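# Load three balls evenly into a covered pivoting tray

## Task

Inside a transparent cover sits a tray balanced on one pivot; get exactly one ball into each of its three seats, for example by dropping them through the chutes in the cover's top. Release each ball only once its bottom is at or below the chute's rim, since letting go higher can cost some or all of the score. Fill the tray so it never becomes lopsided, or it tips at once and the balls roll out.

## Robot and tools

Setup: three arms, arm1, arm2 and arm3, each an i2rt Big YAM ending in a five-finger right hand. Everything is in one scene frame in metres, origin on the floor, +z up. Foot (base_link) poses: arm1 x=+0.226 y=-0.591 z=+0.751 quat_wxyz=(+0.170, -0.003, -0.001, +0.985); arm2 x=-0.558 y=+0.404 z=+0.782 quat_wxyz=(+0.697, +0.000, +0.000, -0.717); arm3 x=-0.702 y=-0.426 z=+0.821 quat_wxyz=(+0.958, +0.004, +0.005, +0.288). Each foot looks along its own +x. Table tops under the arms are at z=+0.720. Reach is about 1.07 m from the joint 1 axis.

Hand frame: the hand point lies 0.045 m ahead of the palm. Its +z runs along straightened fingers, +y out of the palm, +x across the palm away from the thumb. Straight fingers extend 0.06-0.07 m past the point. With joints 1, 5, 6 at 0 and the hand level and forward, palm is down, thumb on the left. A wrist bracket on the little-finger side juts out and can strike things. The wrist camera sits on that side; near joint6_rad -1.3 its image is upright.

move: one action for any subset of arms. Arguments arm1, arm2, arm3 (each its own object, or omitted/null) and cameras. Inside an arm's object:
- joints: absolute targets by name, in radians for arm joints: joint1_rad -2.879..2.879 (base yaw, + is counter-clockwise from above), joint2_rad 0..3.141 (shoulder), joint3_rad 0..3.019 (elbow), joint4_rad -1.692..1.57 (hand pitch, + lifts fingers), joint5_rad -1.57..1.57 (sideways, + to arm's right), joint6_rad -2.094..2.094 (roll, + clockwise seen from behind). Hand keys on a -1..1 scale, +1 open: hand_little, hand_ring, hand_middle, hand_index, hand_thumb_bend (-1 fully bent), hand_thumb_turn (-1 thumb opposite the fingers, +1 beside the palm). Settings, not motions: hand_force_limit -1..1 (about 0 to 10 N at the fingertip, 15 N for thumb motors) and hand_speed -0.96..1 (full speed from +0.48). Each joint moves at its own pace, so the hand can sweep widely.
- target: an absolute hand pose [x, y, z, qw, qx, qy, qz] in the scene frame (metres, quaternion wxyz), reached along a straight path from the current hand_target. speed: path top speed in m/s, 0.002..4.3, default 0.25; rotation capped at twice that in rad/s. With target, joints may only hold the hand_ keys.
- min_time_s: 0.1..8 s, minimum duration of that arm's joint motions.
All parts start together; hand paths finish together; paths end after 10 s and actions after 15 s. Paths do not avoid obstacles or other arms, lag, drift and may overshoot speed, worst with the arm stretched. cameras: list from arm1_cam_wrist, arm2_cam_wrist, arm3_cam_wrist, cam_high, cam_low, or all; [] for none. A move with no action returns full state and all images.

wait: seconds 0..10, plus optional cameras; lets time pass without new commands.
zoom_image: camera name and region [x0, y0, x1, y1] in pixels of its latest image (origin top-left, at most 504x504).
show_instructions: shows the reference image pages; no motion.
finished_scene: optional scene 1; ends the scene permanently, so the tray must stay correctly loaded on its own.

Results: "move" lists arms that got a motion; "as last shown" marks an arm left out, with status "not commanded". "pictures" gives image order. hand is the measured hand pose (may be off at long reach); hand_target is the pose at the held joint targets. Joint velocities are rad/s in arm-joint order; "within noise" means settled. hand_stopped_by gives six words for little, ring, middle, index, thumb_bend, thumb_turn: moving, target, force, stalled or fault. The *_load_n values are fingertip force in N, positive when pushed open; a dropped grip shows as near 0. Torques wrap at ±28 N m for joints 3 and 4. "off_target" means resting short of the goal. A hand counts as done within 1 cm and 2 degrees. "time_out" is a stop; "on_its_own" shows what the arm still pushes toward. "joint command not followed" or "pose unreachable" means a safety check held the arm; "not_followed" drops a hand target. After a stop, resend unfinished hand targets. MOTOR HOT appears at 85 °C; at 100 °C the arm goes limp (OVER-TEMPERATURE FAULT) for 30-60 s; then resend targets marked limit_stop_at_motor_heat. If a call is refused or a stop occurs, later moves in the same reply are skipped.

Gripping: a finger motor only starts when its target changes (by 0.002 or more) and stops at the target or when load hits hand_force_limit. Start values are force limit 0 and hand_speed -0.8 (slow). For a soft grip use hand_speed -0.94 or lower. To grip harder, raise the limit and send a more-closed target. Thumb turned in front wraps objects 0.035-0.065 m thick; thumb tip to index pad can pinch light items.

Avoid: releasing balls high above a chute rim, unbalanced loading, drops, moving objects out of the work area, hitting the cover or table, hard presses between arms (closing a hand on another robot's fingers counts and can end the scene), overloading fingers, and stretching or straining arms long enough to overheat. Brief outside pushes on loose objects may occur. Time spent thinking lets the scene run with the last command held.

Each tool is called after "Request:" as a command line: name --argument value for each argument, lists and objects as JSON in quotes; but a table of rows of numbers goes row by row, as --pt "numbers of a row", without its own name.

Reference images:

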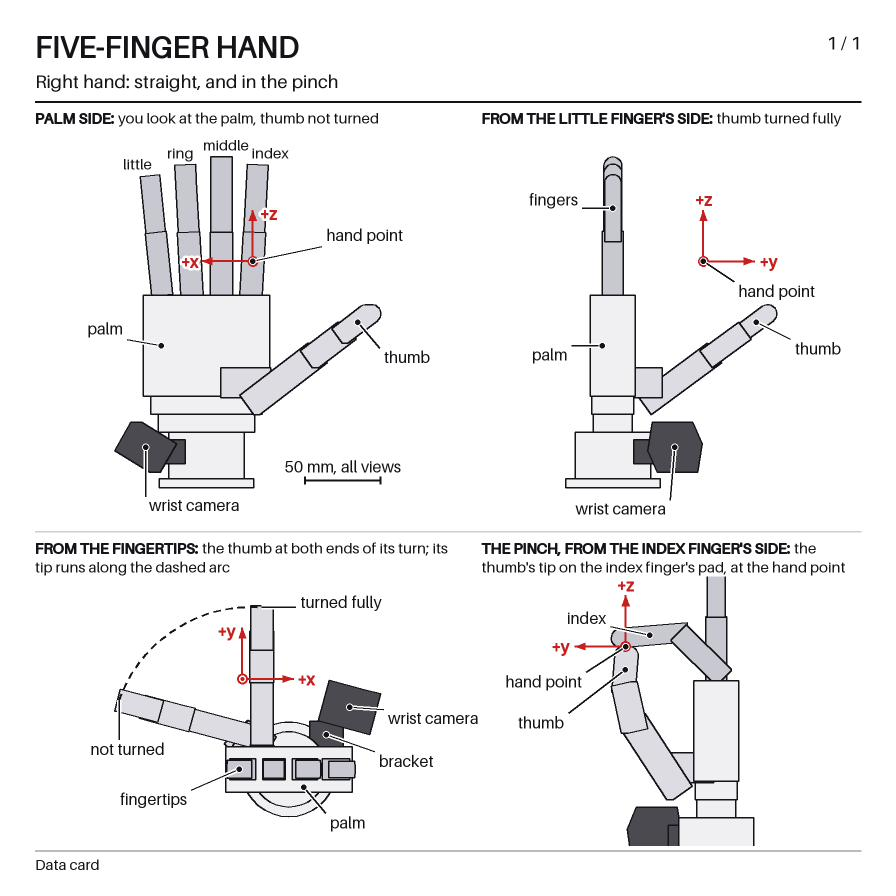

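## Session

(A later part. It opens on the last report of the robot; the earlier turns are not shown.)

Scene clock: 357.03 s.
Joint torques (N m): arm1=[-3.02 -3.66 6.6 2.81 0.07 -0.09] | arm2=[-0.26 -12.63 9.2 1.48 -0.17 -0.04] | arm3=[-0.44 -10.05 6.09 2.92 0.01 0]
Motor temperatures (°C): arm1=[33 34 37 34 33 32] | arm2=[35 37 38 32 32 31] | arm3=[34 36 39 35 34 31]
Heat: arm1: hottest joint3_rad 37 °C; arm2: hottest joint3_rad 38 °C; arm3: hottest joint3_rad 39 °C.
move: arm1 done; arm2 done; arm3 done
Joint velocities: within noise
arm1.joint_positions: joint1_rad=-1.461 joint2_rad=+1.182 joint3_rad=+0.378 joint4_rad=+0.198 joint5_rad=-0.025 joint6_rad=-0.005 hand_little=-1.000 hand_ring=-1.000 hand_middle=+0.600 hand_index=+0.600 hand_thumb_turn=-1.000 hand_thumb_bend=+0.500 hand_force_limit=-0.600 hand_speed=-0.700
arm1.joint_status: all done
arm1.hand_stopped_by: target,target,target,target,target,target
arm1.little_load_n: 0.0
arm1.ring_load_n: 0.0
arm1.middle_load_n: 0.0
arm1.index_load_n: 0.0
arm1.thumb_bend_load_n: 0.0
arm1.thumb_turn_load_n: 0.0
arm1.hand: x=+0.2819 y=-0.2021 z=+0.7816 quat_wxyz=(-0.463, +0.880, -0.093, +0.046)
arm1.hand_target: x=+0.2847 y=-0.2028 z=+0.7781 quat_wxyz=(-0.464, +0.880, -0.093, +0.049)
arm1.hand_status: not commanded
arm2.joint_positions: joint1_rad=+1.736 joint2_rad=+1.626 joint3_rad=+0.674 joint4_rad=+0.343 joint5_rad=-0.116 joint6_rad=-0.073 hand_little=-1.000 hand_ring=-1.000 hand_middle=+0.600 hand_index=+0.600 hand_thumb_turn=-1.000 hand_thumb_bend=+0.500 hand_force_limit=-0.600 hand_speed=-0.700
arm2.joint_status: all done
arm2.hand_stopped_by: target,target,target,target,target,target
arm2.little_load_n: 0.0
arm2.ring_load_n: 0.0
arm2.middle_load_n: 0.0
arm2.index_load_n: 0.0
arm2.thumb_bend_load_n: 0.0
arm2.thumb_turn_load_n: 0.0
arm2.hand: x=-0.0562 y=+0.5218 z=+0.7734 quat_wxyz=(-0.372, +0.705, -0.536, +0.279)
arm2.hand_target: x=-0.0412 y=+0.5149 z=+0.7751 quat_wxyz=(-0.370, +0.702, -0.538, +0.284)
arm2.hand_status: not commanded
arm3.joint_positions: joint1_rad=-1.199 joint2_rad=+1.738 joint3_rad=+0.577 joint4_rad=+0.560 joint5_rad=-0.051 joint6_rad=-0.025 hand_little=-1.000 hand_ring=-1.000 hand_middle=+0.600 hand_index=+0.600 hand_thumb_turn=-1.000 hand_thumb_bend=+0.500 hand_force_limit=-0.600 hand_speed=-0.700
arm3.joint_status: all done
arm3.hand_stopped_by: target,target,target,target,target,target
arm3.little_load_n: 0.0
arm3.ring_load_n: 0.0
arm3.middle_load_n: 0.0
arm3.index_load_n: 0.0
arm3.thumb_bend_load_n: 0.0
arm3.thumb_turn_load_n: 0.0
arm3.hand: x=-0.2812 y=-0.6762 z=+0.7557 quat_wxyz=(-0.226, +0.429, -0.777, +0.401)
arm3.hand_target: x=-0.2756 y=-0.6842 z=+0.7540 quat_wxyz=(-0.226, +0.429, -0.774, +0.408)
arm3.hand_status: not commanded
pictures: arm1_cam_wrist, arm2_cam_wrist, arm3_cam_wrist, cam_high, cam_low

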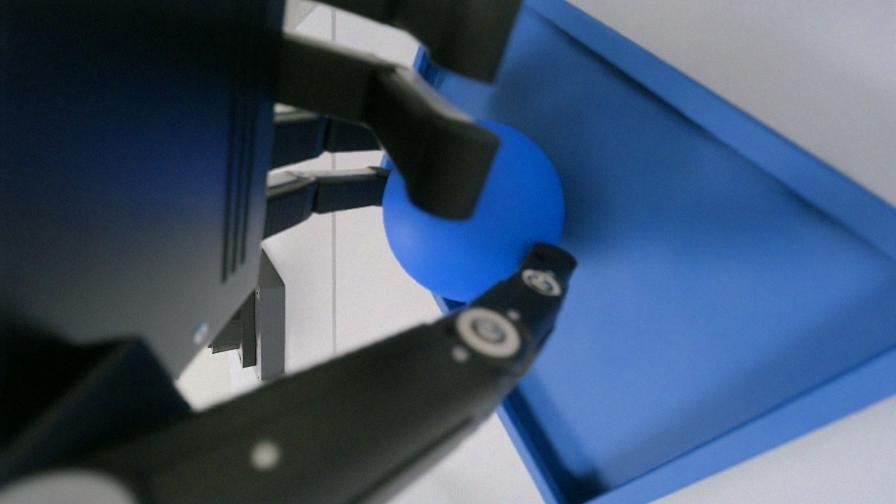

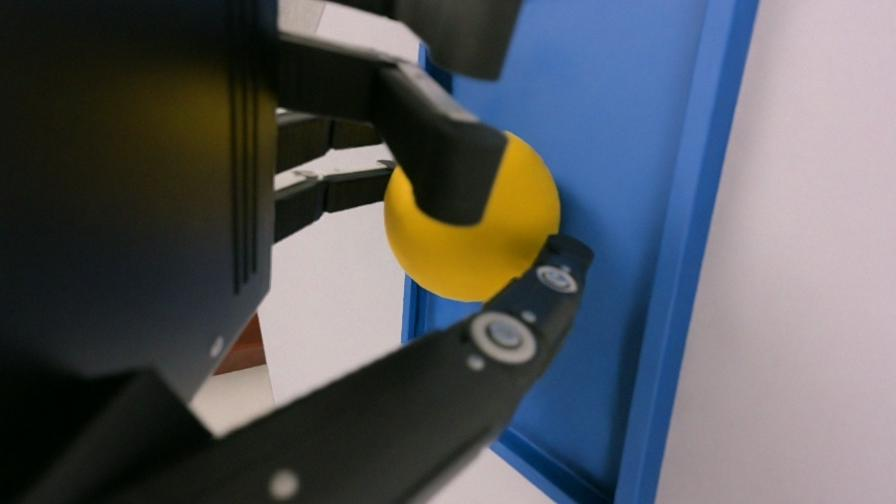

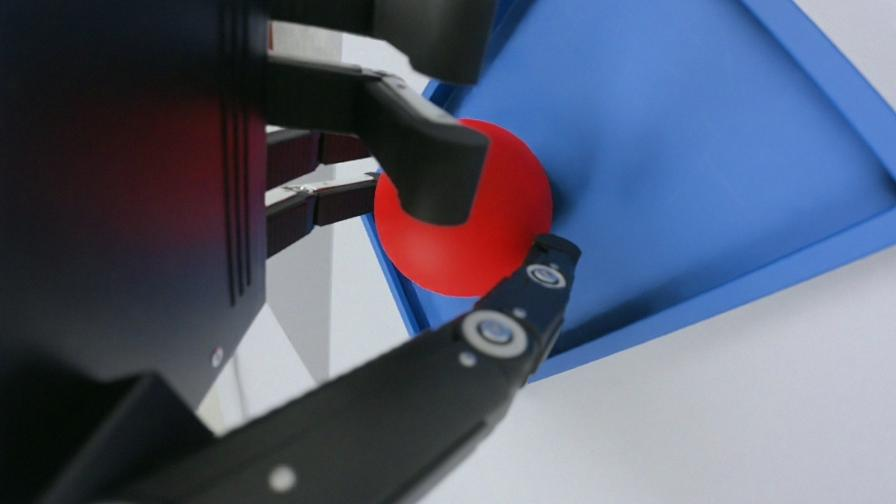

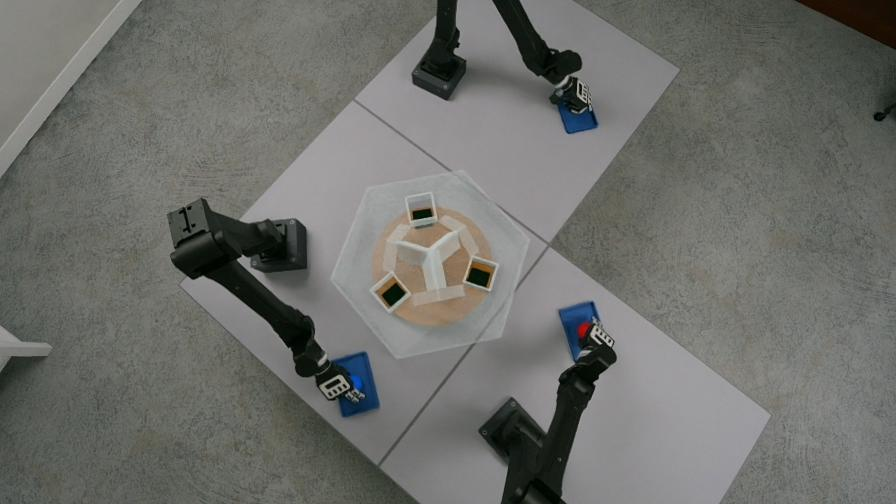

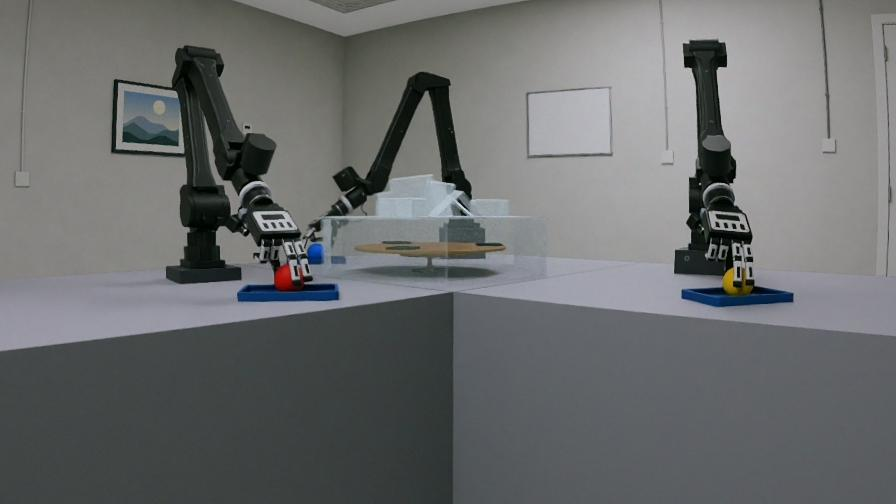

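Request:
move --arm1 '{"joints": {"hand_index": 0.1, "hand_middle": 0.1, "hand_speed": -0.92, "hand_force_limit": -0.5}}' --arm2 '{"joints": {"hand_index": 0.1, "hand_middle": 0.1, "hand_speed": -0.92, "hand_force_limit": -0.5}}' --arm3 '{"joints": {"hand_index": 0.1, "hand_middle": 0.1, "hand_speed": -0.92, "hand_force_limit": -0.5}}' --cameras '["all"]'

Request:
zoom_image --camera "cam_low" --region '[220, 210, 360, 310]'

Request:
zoom_image --camera "cam_low" --region '[670, 210, 810, 310]'

Scene clock: 362.30 s.
Joint torques (N m): arm1=[-2.84 -3.14 6.57 2.63 0.02 -0.12] | arm2=[-0.32 -12.75 9.18 1.5 -0.17 -0.04] | arm3=[-0.5 -10.05 6.11 2.82 0.01 0]
Motor temperatures (°C): arm1=[33 34 37 34 33 32] | arm2=[35 37 38 32 32 31] | arm3=[34 36 39 35 34 31]
Heat: arm1: hottest joint3_rad 37 °C; arm2: hottest joint3_rad 38 °C; arm3: hottest joint3_rad 39 °C.
move: arm1 off_target; arm2 off_target; arm3 off_target
Joint velocities: within noise
arm1.joint_positions: joint1_rad=-1.461 joint2_rad=+1.182 joint3_rad=+0.378 joint4_rad=+0.199 joint5_rad=-0.026 joint6_rad=-0.005 hand_little=-1.000 hand_ring=-1.000 hand_middle=+0.339 hand_index=+0.325 hand_thumb_turn=-1.000 hand_thumb_bend=+0.501 hand_force_limit=-0.500 hand_speed=-0.920
arm1.joint_status: hand_middle off_target (ended at +0.339, target +0.100); hand_index off_target (ended at +0.325, target +0.100); the others done
arm1.hand_stopped_by: target,target,force,force,target,target
arm1.little_load_n: 0.0
arm1.ring_load_n: 0.0
arm1.middle_load_n: 0.5
arm1.index_load_n: 4.0
arm1.thumb_bend_load_n: 4.0
arm1.thumb_turn_load_n: 0.0
arm1.hand: x=+0.2818 y=-0.2019 z=+0.7818 quat_wxyz=(-0.464, +0.880, -0.093, +0.046)
arm1.hand_target: x=+0.2846 y=-0.2028 z=+0.7781 quat_wxyz=(-0.464, +0.880, -0.092, +0.049)
arm1.hand_status: not commanded
arm2.joint_positions: joint1_rad=+1.736 joint2_rad=+1.627 joint3_rad=+0.674 joint4_rad=+0.343 joint5_rad=-0.116 joint6_rad=-0.073 hand_little=-1.000 hand_ring=-1.000 hand_middle=+0.310 hand_index=+0.332 hand_thumb_turn=-1.000 hand_thumb_bend=+0.501 hand_force_limit=-0.500 hand_speed=-0.920
arm2.joint_status: hand_middle off_target (ended at +0.310, target +0.100); hand_index off_target (ended at +0.332, target +0.100); the others done
arm2.hand_stopped_by: target,target,force,force,target,target
arm2.little_load_n: 0.0
arm2.ring_load_n: 0.0
arm2.middle_load_n: 3.0
arm2.index_load_n: 0.5
arm2.thumb_bend_load_n: 4.5
arm2.thumb_turn_load_n: 0.5
arm2.hand: x=-0.0562 y=+0.5218 z=+0.7732 quat_wxyz=(-0.372, +0.705, -0.536, +0.279)
arm2.hand_target: x=-0.0412 y=+0.5148 z=+0.7750 quat_wxyz=(-0.370, +0.702, -0.538, +0.284)
arm2.hand_status: not commanded
arm3.joint_positions: joint1_rad=-1.199 joint2_rad=+1.738 joint3_rad=+0.577 joint4_rad=+0.562 joint5_rad=-0.051 joint6_rad=-0.025 hand_little=-1.000 hand_ring=-1.000 hand_middle=+0.332 hand_index=+0.310 hand_thumb_turn=-1.000 hand_thumb_bend=+0.501 hand_force_limit=-0.500 hand_speed=-0.920
arm3.joint_status: hand_middle off_target (ended at +0.332, target +0.100); hand_index off_target (ended at +0.310, target +0.100); the others done
arm3.hand_stopped_by: target,target,force,force,target,target
arm3.little_load_n: 0.0
arm3.ring_load_n: 0.0
arm3.middle_load_n: 1.0
arm3.index_load_n: 3.0
arm3.thumb_bend_load_n: 4.0
arm3.thumb_turn_load_n: 0.0
arm3.hand: x=-0.2808 y=-0.6765 z=+0.7561 quat_wxyz=(-0.226, +0.428, -0.777, +0.402)
arm3.hand_target: x=-0.2756 y=-0.6842 z=+0.7540 quat_wxyz=(-0.226, +0.429, -0.774, +0.408)
arm3.hand_status: not commanded
pictures: arm1_cam_wrist, arm2_cam_wrist, arm3_cam_wrist, cam_high, cam_low

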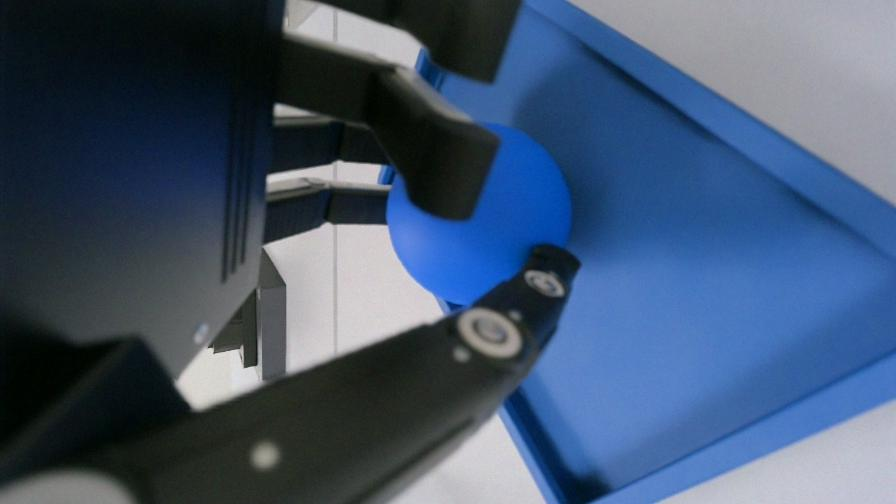

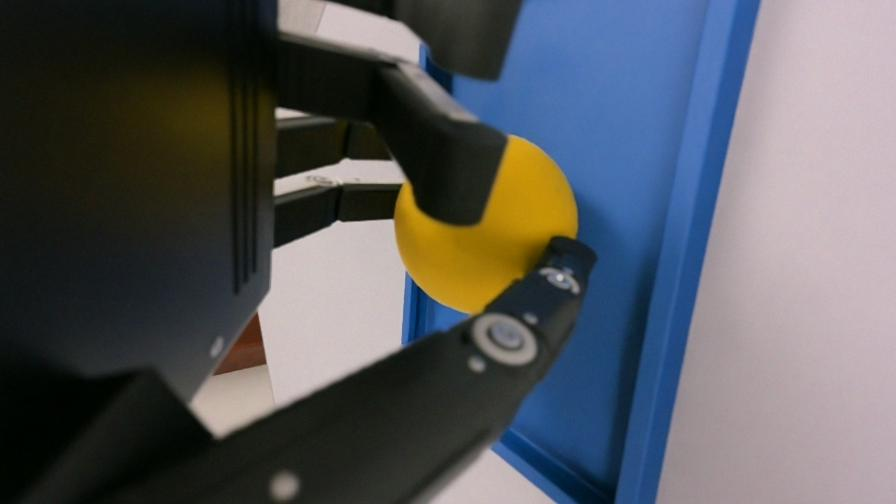

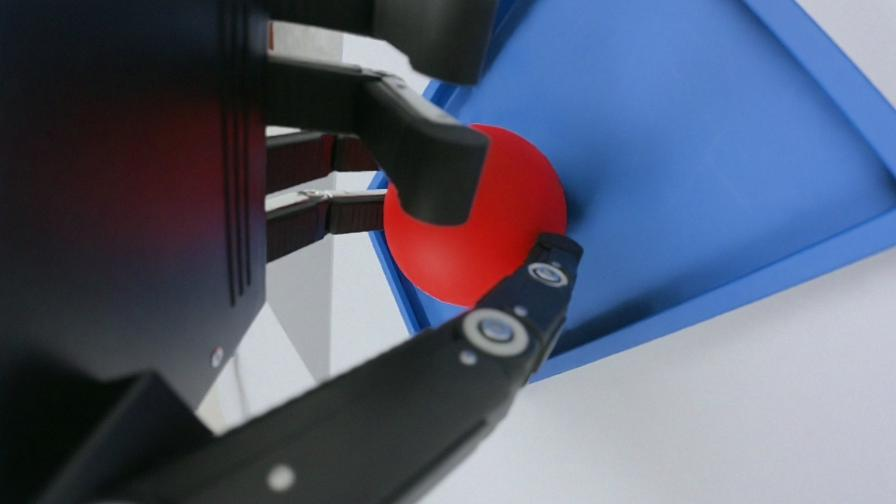

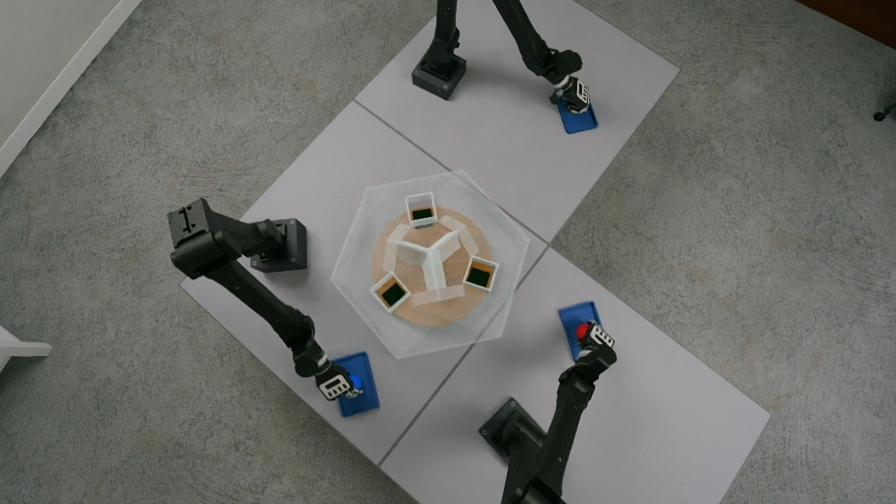

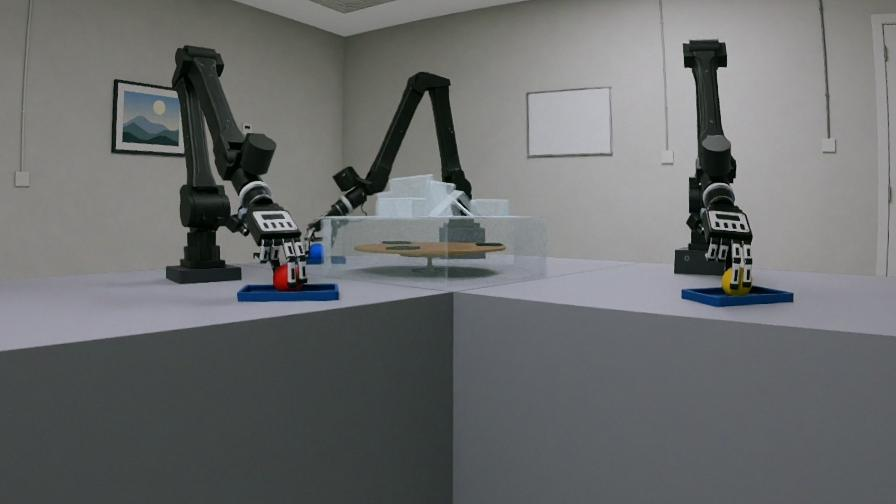

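Scaled by 3.600 from the camera's image (finer frame: 1280x720).

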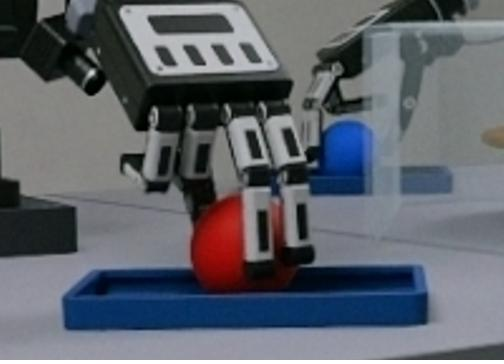

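Scaled by 3.600 from the camera's image (finer frame: 1280x720).

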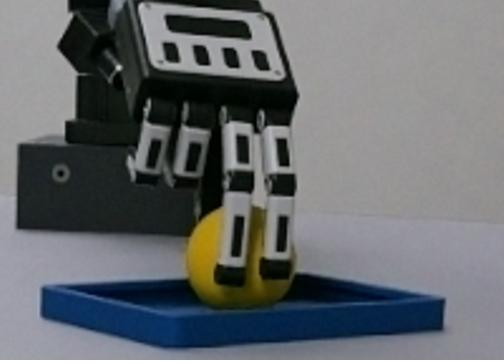

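Request:
move --arm1 '{"joints": {"hand_middle": 0.05, "hand_speed": -0.94, "hand_force_limit": -0.5}}' --arm2 '{"joints": {"hand_index": 0.05, "hand_speed": -0.94, "hand_force_limit": -0.5}}' --arm3 '{"joints": {"hand_middle": 0.05, "hand_speed": -0.94, "hand_force_limit": -0.5}}'

Scene clock: 370.37 s.
Joint torques (N m): arm1=[-2.61 -3.78 6.52 2.71 0.07 -0.06] | arm2=[-0.26 -12.51 9.16 1.46 -0.15 -0.05] | arm3=[-0.5 -10.05 6.12 2.81 0.01 0]
Motor temperatures (°C): arm1=[33 34 37 34 33 32] | arm2=[35 37 38 32 32 31] | arm3=[34 36 38 35 34 31]
Heat: arm1: hottest joint3_rad 37 °C; arm2: hottest joint3_rad 38 °C; arm3: hottest joint3_rad 38 °C.
move: arm1 off_target; arm2 off_target; arm3 off_target
Joint velocities: within noise
arm1.joint_positions: joint1_rad=-1.461 joint2_rad=+1.182 joint3_rad=+0.378 joint4_rad=+0.200 joint5_rad=-0.026 joint6_rad=-0.005 hand_little=-1.000 hand_ring=-1.000 hand_middle=+0.335 hand_index=+0.325 hand_thumb_turn=-1.000 hand_thumb_bend=+0.501 hand_force_limit=-0.500 hand_speed=-0.940
arm1.joint_status: hand_middle off_target (ended at +0.335, target +0.050); the others done
arm1.hand_stopped_by: target,target,force,force,target,target
arm1.little_load_n: 0.0
arm1.ring_load_n: 0.0
arm1.middle_load_n: 2.5
arm1.index_load_n: 3.5
arm1.thumb_bend_load_n: 5.0
arm1.thumb_turn_load_n: 0.0
arm1.hand: x=+0.2818 y=-0.2018 z=+0.7819 quat_wxyz=(-0.464, +0.880, -0.093, +0.046)
arm1.hand_target: x=+0.2846 y=-0.2028 z=+0.7781 quat_wxyz=(-0.464, +0.880, -0.092, +0.049)
arm1.hand_status: not commanded
arm2.joint_positions: joint1_rad=+1.736 joint2_rad=+1.627 joint3_rad=+0.674 joint4_rad=+0.343 joint5_rad=-0.116 joint6_rad=-0.073 hand_little=-1.000 hand_ring=-1.000 hand_middle=+0.310 hand_index=+0.322 hand_thumb_turn=-1.000 hand_thumb_bend=+0.501 hand_force_limit=-0.500 hand_speed=-0.940
arm2.joint_status: hand_index off_target (ended at +0.322, target +0.050); the others done
arm2.hand_stopped_by: target,target,force,force,target,target
arm2.little_load_n: 0.0
arm2.ring_load_n: 0.0
arm2.middle_load_n: 2.0
arm2.index_load_n: 3.0
arm2.thumb_bend_load_n: 5.0
arm2.thumb_turn_load_n: 0.5
arm2.hand: x=-0.0562 y=+0.5218 z=+0.7732 quat_wxyz=(-0.372, +0.705, -0.536, +0.279)
arm2.hand_target: x=-0.0412 y=+0.5148 z=+0.7750 quat_wxyz=(-0.370, +0.702, -0.538, +0.284)
arm2.hand_status: not commanded
arm3.joint_positions: joint1_rad=-1.199 joint2_rad=+1.738 joint3_rad=+0.577 joint4_rad=+0.562 joint5_rad=-0.051 joint6_rad=-0.025 hand_little=-1.000 hand_ring=-1.000 hand_middle=+0.322 hand_index=+0.310 hand_thumb_turn=-1.000 hand_thumb_bend=+0.501 hand_force_limit=-0.500 hand_speed=-0.940
arm3.joint_status: hand_middle off_target (ended at +0.322, target +0.050); the others done
arm3.hand_stopped_by: target,target,force,force,target,target
arm3.little_load_n: 0.5
arm3.ring_load_n: 0.0
arm3.middle_load_n: 3.0
arm3.index_load_n: 2.0
arm3.thumb_bend_load_n: 5.0
arm3.thumb_turn_load_n: 0.0
arm3.hand: x=-0.2808 y=-0.6765 z=+0.7562 quat_wxyz=(-0.226, +0.428, -0.777, +0.402)
arm3.hand_target: x=-0.2756 y=-0.6842 z=+0.7540 quat_wxyz=(-0.226, +0.429, -0.774, +0.408)
arm3.hand_status: not commanded
pictures: none

Request:
move --arm1 '{"target": [0.2847, -0.2027, 0.86, 0.4638, -0.8797, 0.0924, -0.0487], "speed": 0.08}' --arm2 '{"target": [-0.0406, 0.515, 0.86, 0.37, -0.7017, 0.5385, -0.2839], "speed": 0.08}' --arm3 '{"target": [-0.2753, -0.6844, 0.84, 0.2261, -0.4289, 0.7737, -0.4079], "speed": 0.08}' --cameras '["all"]'

Scene clock: 374.73 s.
Joint torques (N m): arm1=[-2.2 -4.54 13.61 1.73 0.01 -0.03] | arm2=[-0.26 -15.09 11.71 1.62 -0.15 -0.03] | arm3=[-0.5 -12.16 9.84 2.02 0 0.01]
Motor temperatures (°C): arm1=[33 34 37 34 33 32] | arm2=[35 37 38 32 32 31] | arm3=[34 36 38 35 34 31]
Heat: arm1: hottest joint3_rad 37 °C; arm2: hottest joint3_rad 38 °C; arm3: hottest joint3_rad 38 °C.
move: arm1 off_target; arm2 off_target; arm3 off_target
Joint velocities: within noise
arm1.joint_positions: joint1_rad=-1.462 joint2_rad=+0.987 joint3_rad=+0.442 joint4_rad=-0.138 joint5_rad=-0.026 joint6_rad=-0.008 hand_little=-1.000 hand_ring=-1.000 hand_middle=+0.335 hand_index=+0.325 hand_thumb_turn=-1.000 hand_thumb_bend=+0.501 hand_force_limit=-0.500 hand_speed=-0.940
arm1.joint_status: not commanded
arm1.hand_stopped_by: target,target,force,force,target,target
arm1.little_load_n: 0.0
arm1.ring_load_n: 0.5
arm1.middle_load_n: 2.0
arm1.index_load_n: 3.5
arm1.thumb_bend_load_n: 5.0
arm1.thumb_turn_load_n: 0.0
arm1.hand: x=+0.2762 y=-0.2274 z=+0.8222 quat_wxyz=(-0.429, +0.897, -0.095, +0.043)
arm1.hand_target: x=+0.2842 y=-0.2046 z=+0.8600 quat_wxyz=(-0.464, +0.880, -0.092, +0.049)
arm1.hand_status: off_target (0.046 m and 4.5 deg from the pose sent, 0.078 m and 0.3 deg at the start)
arm2.joint_positions: joint1_rad=+1.736 joint2_rad=+1.464 joint3_rad=+0.732 joint4_rad=+0.061 joint5_rad=-0.116 joint6_rad=-0.075 hand_little=-1.000 hand_ring=-1.000 hand_middle=+0.310 hand_index=+0.322 hand_thumb_turn=-1.000 hand_thumb_bend=+0.501 hand_force_limit=-0.500 hand_speed=-0.940
arm2.joint_status: not commanded
arm2.hand_stopped_by: target,target,force,force,target,target
arm2.little_load_n: 0.0
arm2.ring_load_n: 0.0
arm2.middle_load_n: 2.0
arm2.index_load_n: 2.5
arm2.thumb_bend_load_n: 5.5
arm2.thumb_turn_load_n: 0.5
arm2.hand: x=-0.0678 y=+0.5199 z=+0.8281 quat_wxyz=(-0.352, +0.715, -0.546, +0.260)
arm2.hand_target: x=-0.0424 y=+0.5145 z=+0.8605 quat_wxyz=(-0.370, +0.702, -0.539, +0.284)
arm2.hand_status: off_target (0.042 m and 3.9 deg from the pose sent, 0.088 m and 0.8 deg at the start)
arm3.joint_positions: joint1_rad=-1.199 joint2_rad=+1.509 joint3_rad=+0.583 joint4_rad=+0.273 joint5_rad=-0.051 joint6_rad=-0.027 hand_little=-1.000 hand_ring=-1.000 hand_middle=+0.322 hand_index=+0.310 hand_thumb_turn=-1.000 hand_thumb_bend=+0.501 hand_force_limit=-0.500 hand_speed=-0.940
arm3.joint_status: not commanded
arm3.hand_stopped_by: target,target,force,force,target,target
arm3.little_load_n: 0.0
arm3.ring_load_n: 0.0
arm3.middle_load_n: 2.5
arm3.index_load_n: 2.0
arm3.thumb_bend_load_n: 5.5
arm3.thumb_turn_load_n: 0.0
arm3.hand: x=-0.2960 y=-0.6657 z=+0.8120 quat_wxyz=(-0.215, +0.434, -0.787, +0.381)
arm3.hand_target: x=-0.2766 y=-0.6836 z=+0.8407 quat_wxyz=(-0.226, +0.429, -0.774, +0.408)
arm3.hand_status: off_target (0.040 m and 3.7 deg from the pose sent, 0.084 m and 0.7 deg at the start)
pictures: arm1_cam_wrist, arm2_cam_wrist, arm3_cam_wrist, cam_high, cam_low

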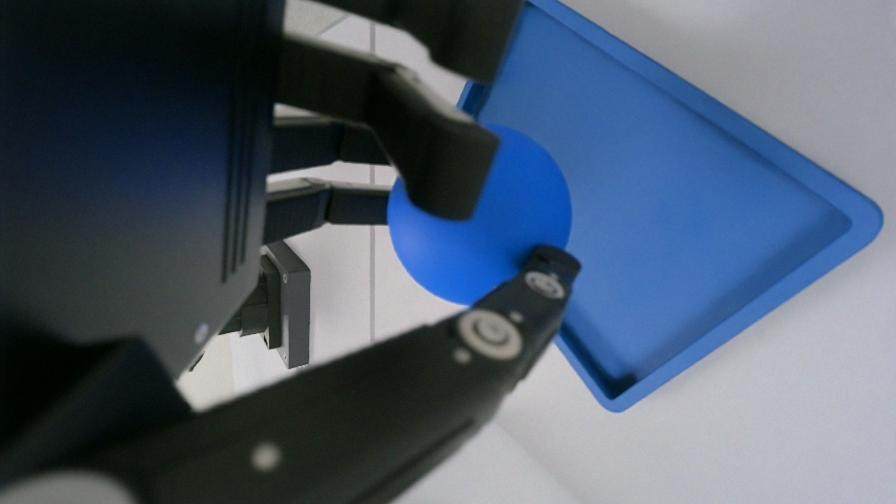

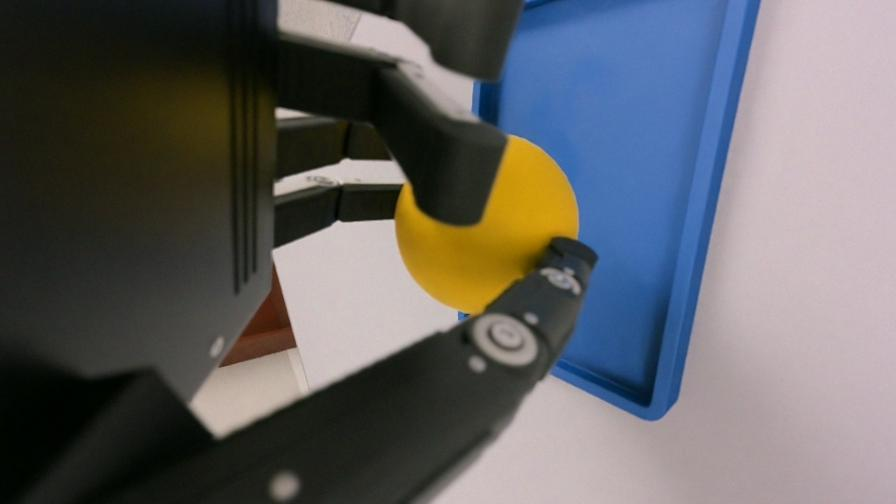

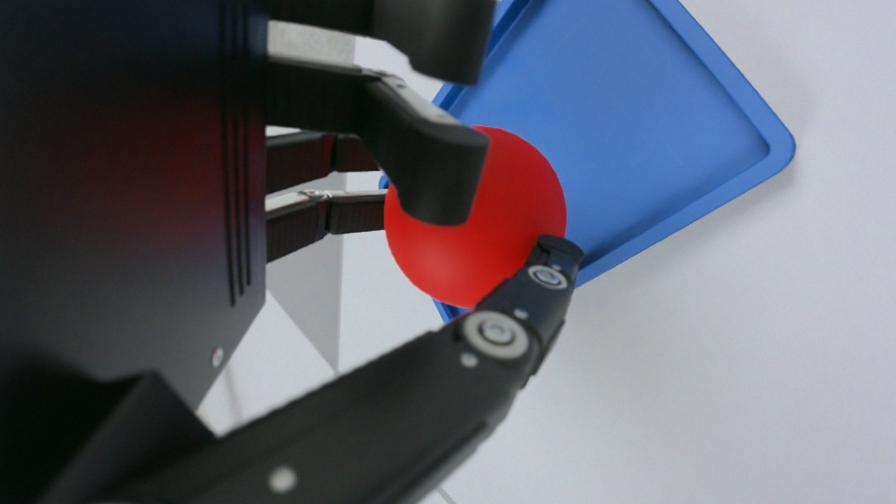

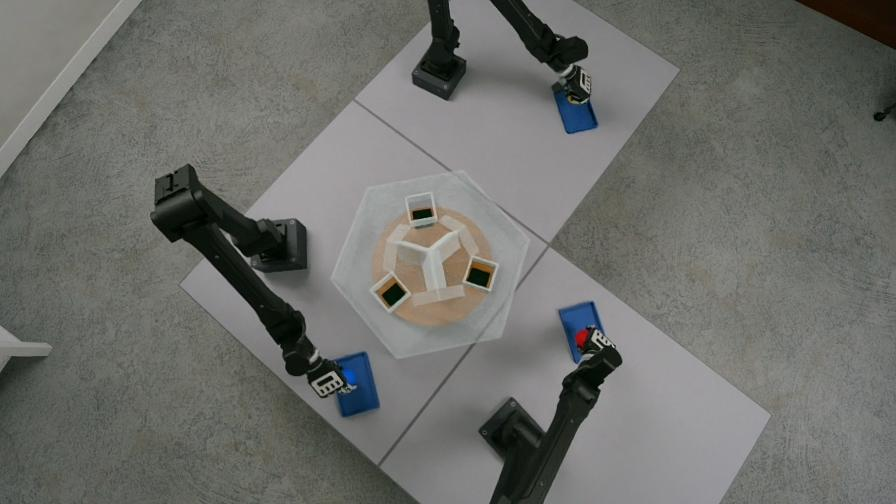

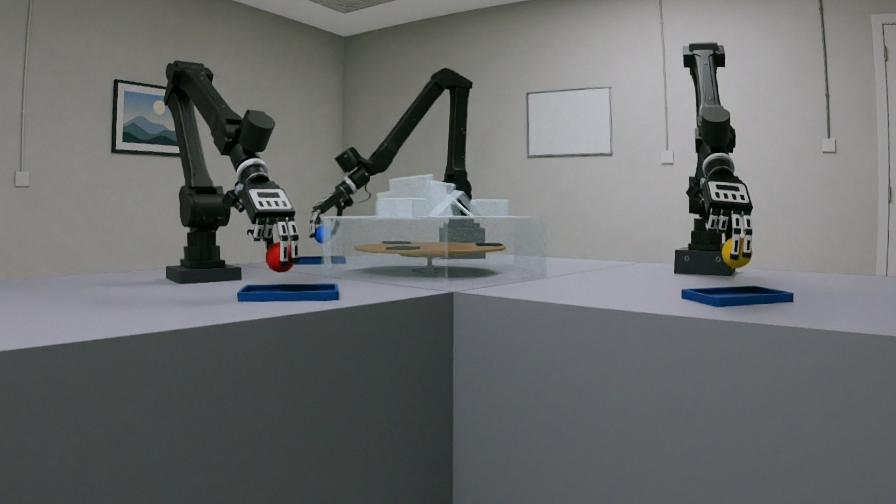

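Request:
move --cameras '["cam_low"]'

Request:
zoom_image --camera "cam_low" --region '[220, 190, 360, 310]'

Request:
zoom_image --camera "cam_low" --region '[670, 190, 810, 310]'

Scene clock: 379.77 s.
Joint torques (N m): arm1=[-2.43 -4.42 13.6 1.8 0.05 -0.04] | arm2=[-0.38 -15.15 11.7 1.63 -0.14 -0.04] | arm3=[-0.56 -12.16 9.87 1.92 0 0.02]
Motor temperatures (°C): arm1=[33 34 37 34 33 32] | arm2=[35 37 38 32 32 31] | arm3=[34 36 39 35 34 31]
Heat: arm1: hottest joint3_rad 37 °C; arm2: hottest joint3_rad 38 °C; arm3: hottest joint3_rad 39 °C.
Joint velocities: within noise
arm1.joint_positions: joint1_rad=-1.462 joint2_rad=+0.986 joint3_rad=+0.442 joint4_rad=-0.138 joint5_rad=-0.026 joint6_rad=-0.008 hand_little=-1.000 hand_ring=-1.000 hand_middle=+0.335 hand_index=+0.325 hand_thumb_turn=-1.000 hand_thumb_bend=+0.501 hand_force_limit=-0.500 hand_speed=-0.940
arm1.joint_status: not commanded
arm1.hand_stopped_by: target,target,force,force,target,target
arm1.little_load_n: 0.0
arm1.ring_load_n: 0.0
arm1.middle_load_n: 2.0
arm1.index_load_n: 3.5
arm1.thumb_bend_load_n: 5.0
arm1.thumb_turn_load_n: 0.0
arm1.hand: x=+0.2762 y=-0.2274 z=+0.8223 quat_wxyz=(-0.429, +0.897, -0.095, +0.043) (m; scene frame)
arm1.hand_target: x=+0.2842 y=-0.2046 z=+0.8602 quat_wxyz=(-0.464, +0.880, -0.092, +0.049) (m; scene frame)
arm1.hand_status: off_target (0.046 m and 4.5 deg from the pose sent, 0.078 m and 0.3 deg at the start)
arm2.joint_positions: joint1_rad=+1.736 joint2_rad=+1.464 joint3_rad=+0.732 joint4_rad=+0.061 joint5_rad=-0.116 joint6_rad=-0.075 hand_little=-1.000 hand_ring=-1.000 hand_middle=+0.310 hand_index=+0.322 hand_thumb_turn=-1.000 hand_thumb_bend=+0.501 hand_force_limit=-0.500 hand_speed=-0.940
arm2.joint_status: not commanded
arm2.hand_stopped_by: target,target,force,force,target,target
arm2.little_load_n: 0.0
arm2.ring_load_n: 0.0
arm2.middle_load_n: 2.0
arm2.index_load_n: 2.5
arm2.thumb_bend_load_n: 5.5
arm2.thumb_turn_load_n: 0.5
arm2.hand: x=-0.0678 y=+0.5199 z=+0.8281 quat_wxyz=(-0.352, +0.715, -0.546, +0.260) (m; scene frame)
arm2.hand_target: x=-0.0424 y=+0.5145 z=+0.8606 quat_wxyz=(-0.370, +0.702, -0.539, +0.284) (m; scene frame)
arm2.hand_status: off_target (0.042 m and 3.9 deg from the pose sent, 0.088 m and 0.8 deg at the start)
arm3.joint_positions: joint1_rad=-1.199 joint2_rad=+1.509 joint3_rad=+0.583 joint4_rad=+0.273 joint5_rad=-0.051 joint6_rad=-0.027 hand_little=-1.000 hand_ring=-1.000 hand_middle=+0.322 hand_index=+0.310 hand_thumb_turn=-1.000 hand_thumb_bend=+0.501 hand_force_limit=-0.500 hand_speed=-0.940
arm3.joint_status: not commanded
arm3.hand_stopped_by: target,target,force,force,target,target
arm3.little_load_n: 0.0
arm3.ring_load_n: 0.0
arm3.middle_load_n: 3.0
arm3.index_load_n: 2.0
arm3.thumb_bend_load_n: 5.5
arm3.thumb_turn_load_n: 0.0
arm3.hand: x=-0.2960 y=-0.6657 z=+0.8120 quat_wxyz=(-0.215, +0.434, -0.787, +0.381) (m; scene frame)
arm3.hand_target: x=-0.2766 y=-0.6836 z=+0.8407 quat_wxyz=(-0.226, +0.429, -0.774, +0.408) (m; scene frame)
arm3.hand_status: off_target (0.040 m and 3.7 deg from the pose sent, 0.084 m and 0.7 deg at the start)
pictures: cam_low

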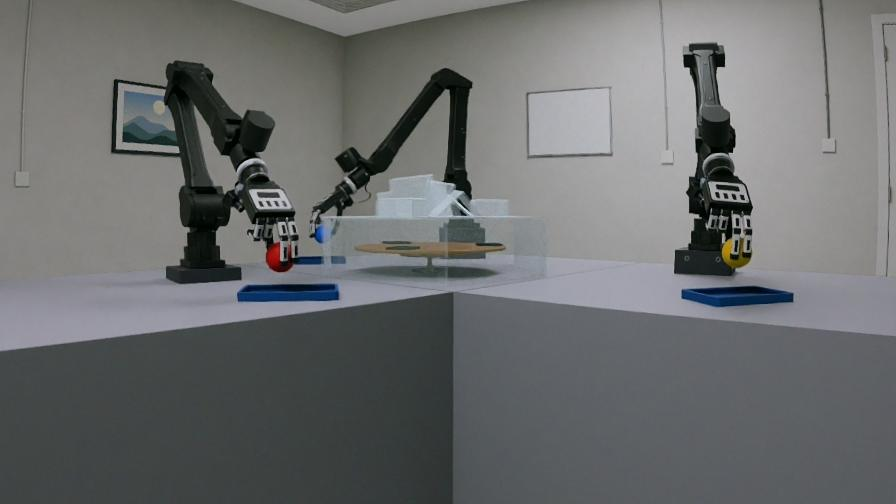

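Scaled by 3.600 from the camera's image (finer frame: 1280x720).

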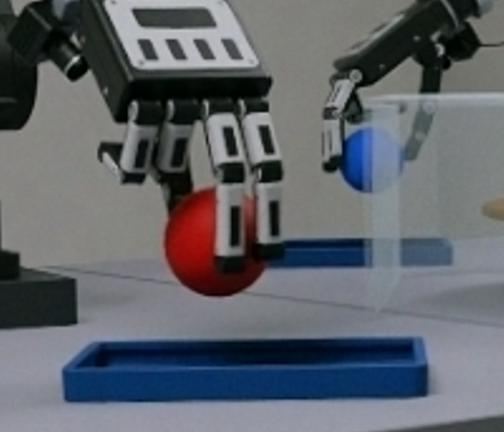

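Scaled by 3.600 from the camera's image (finer frame: 1280x720).

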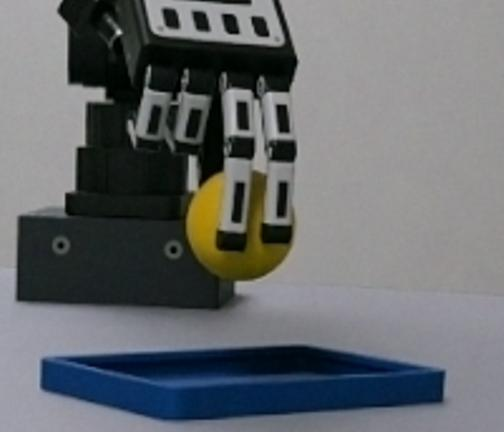

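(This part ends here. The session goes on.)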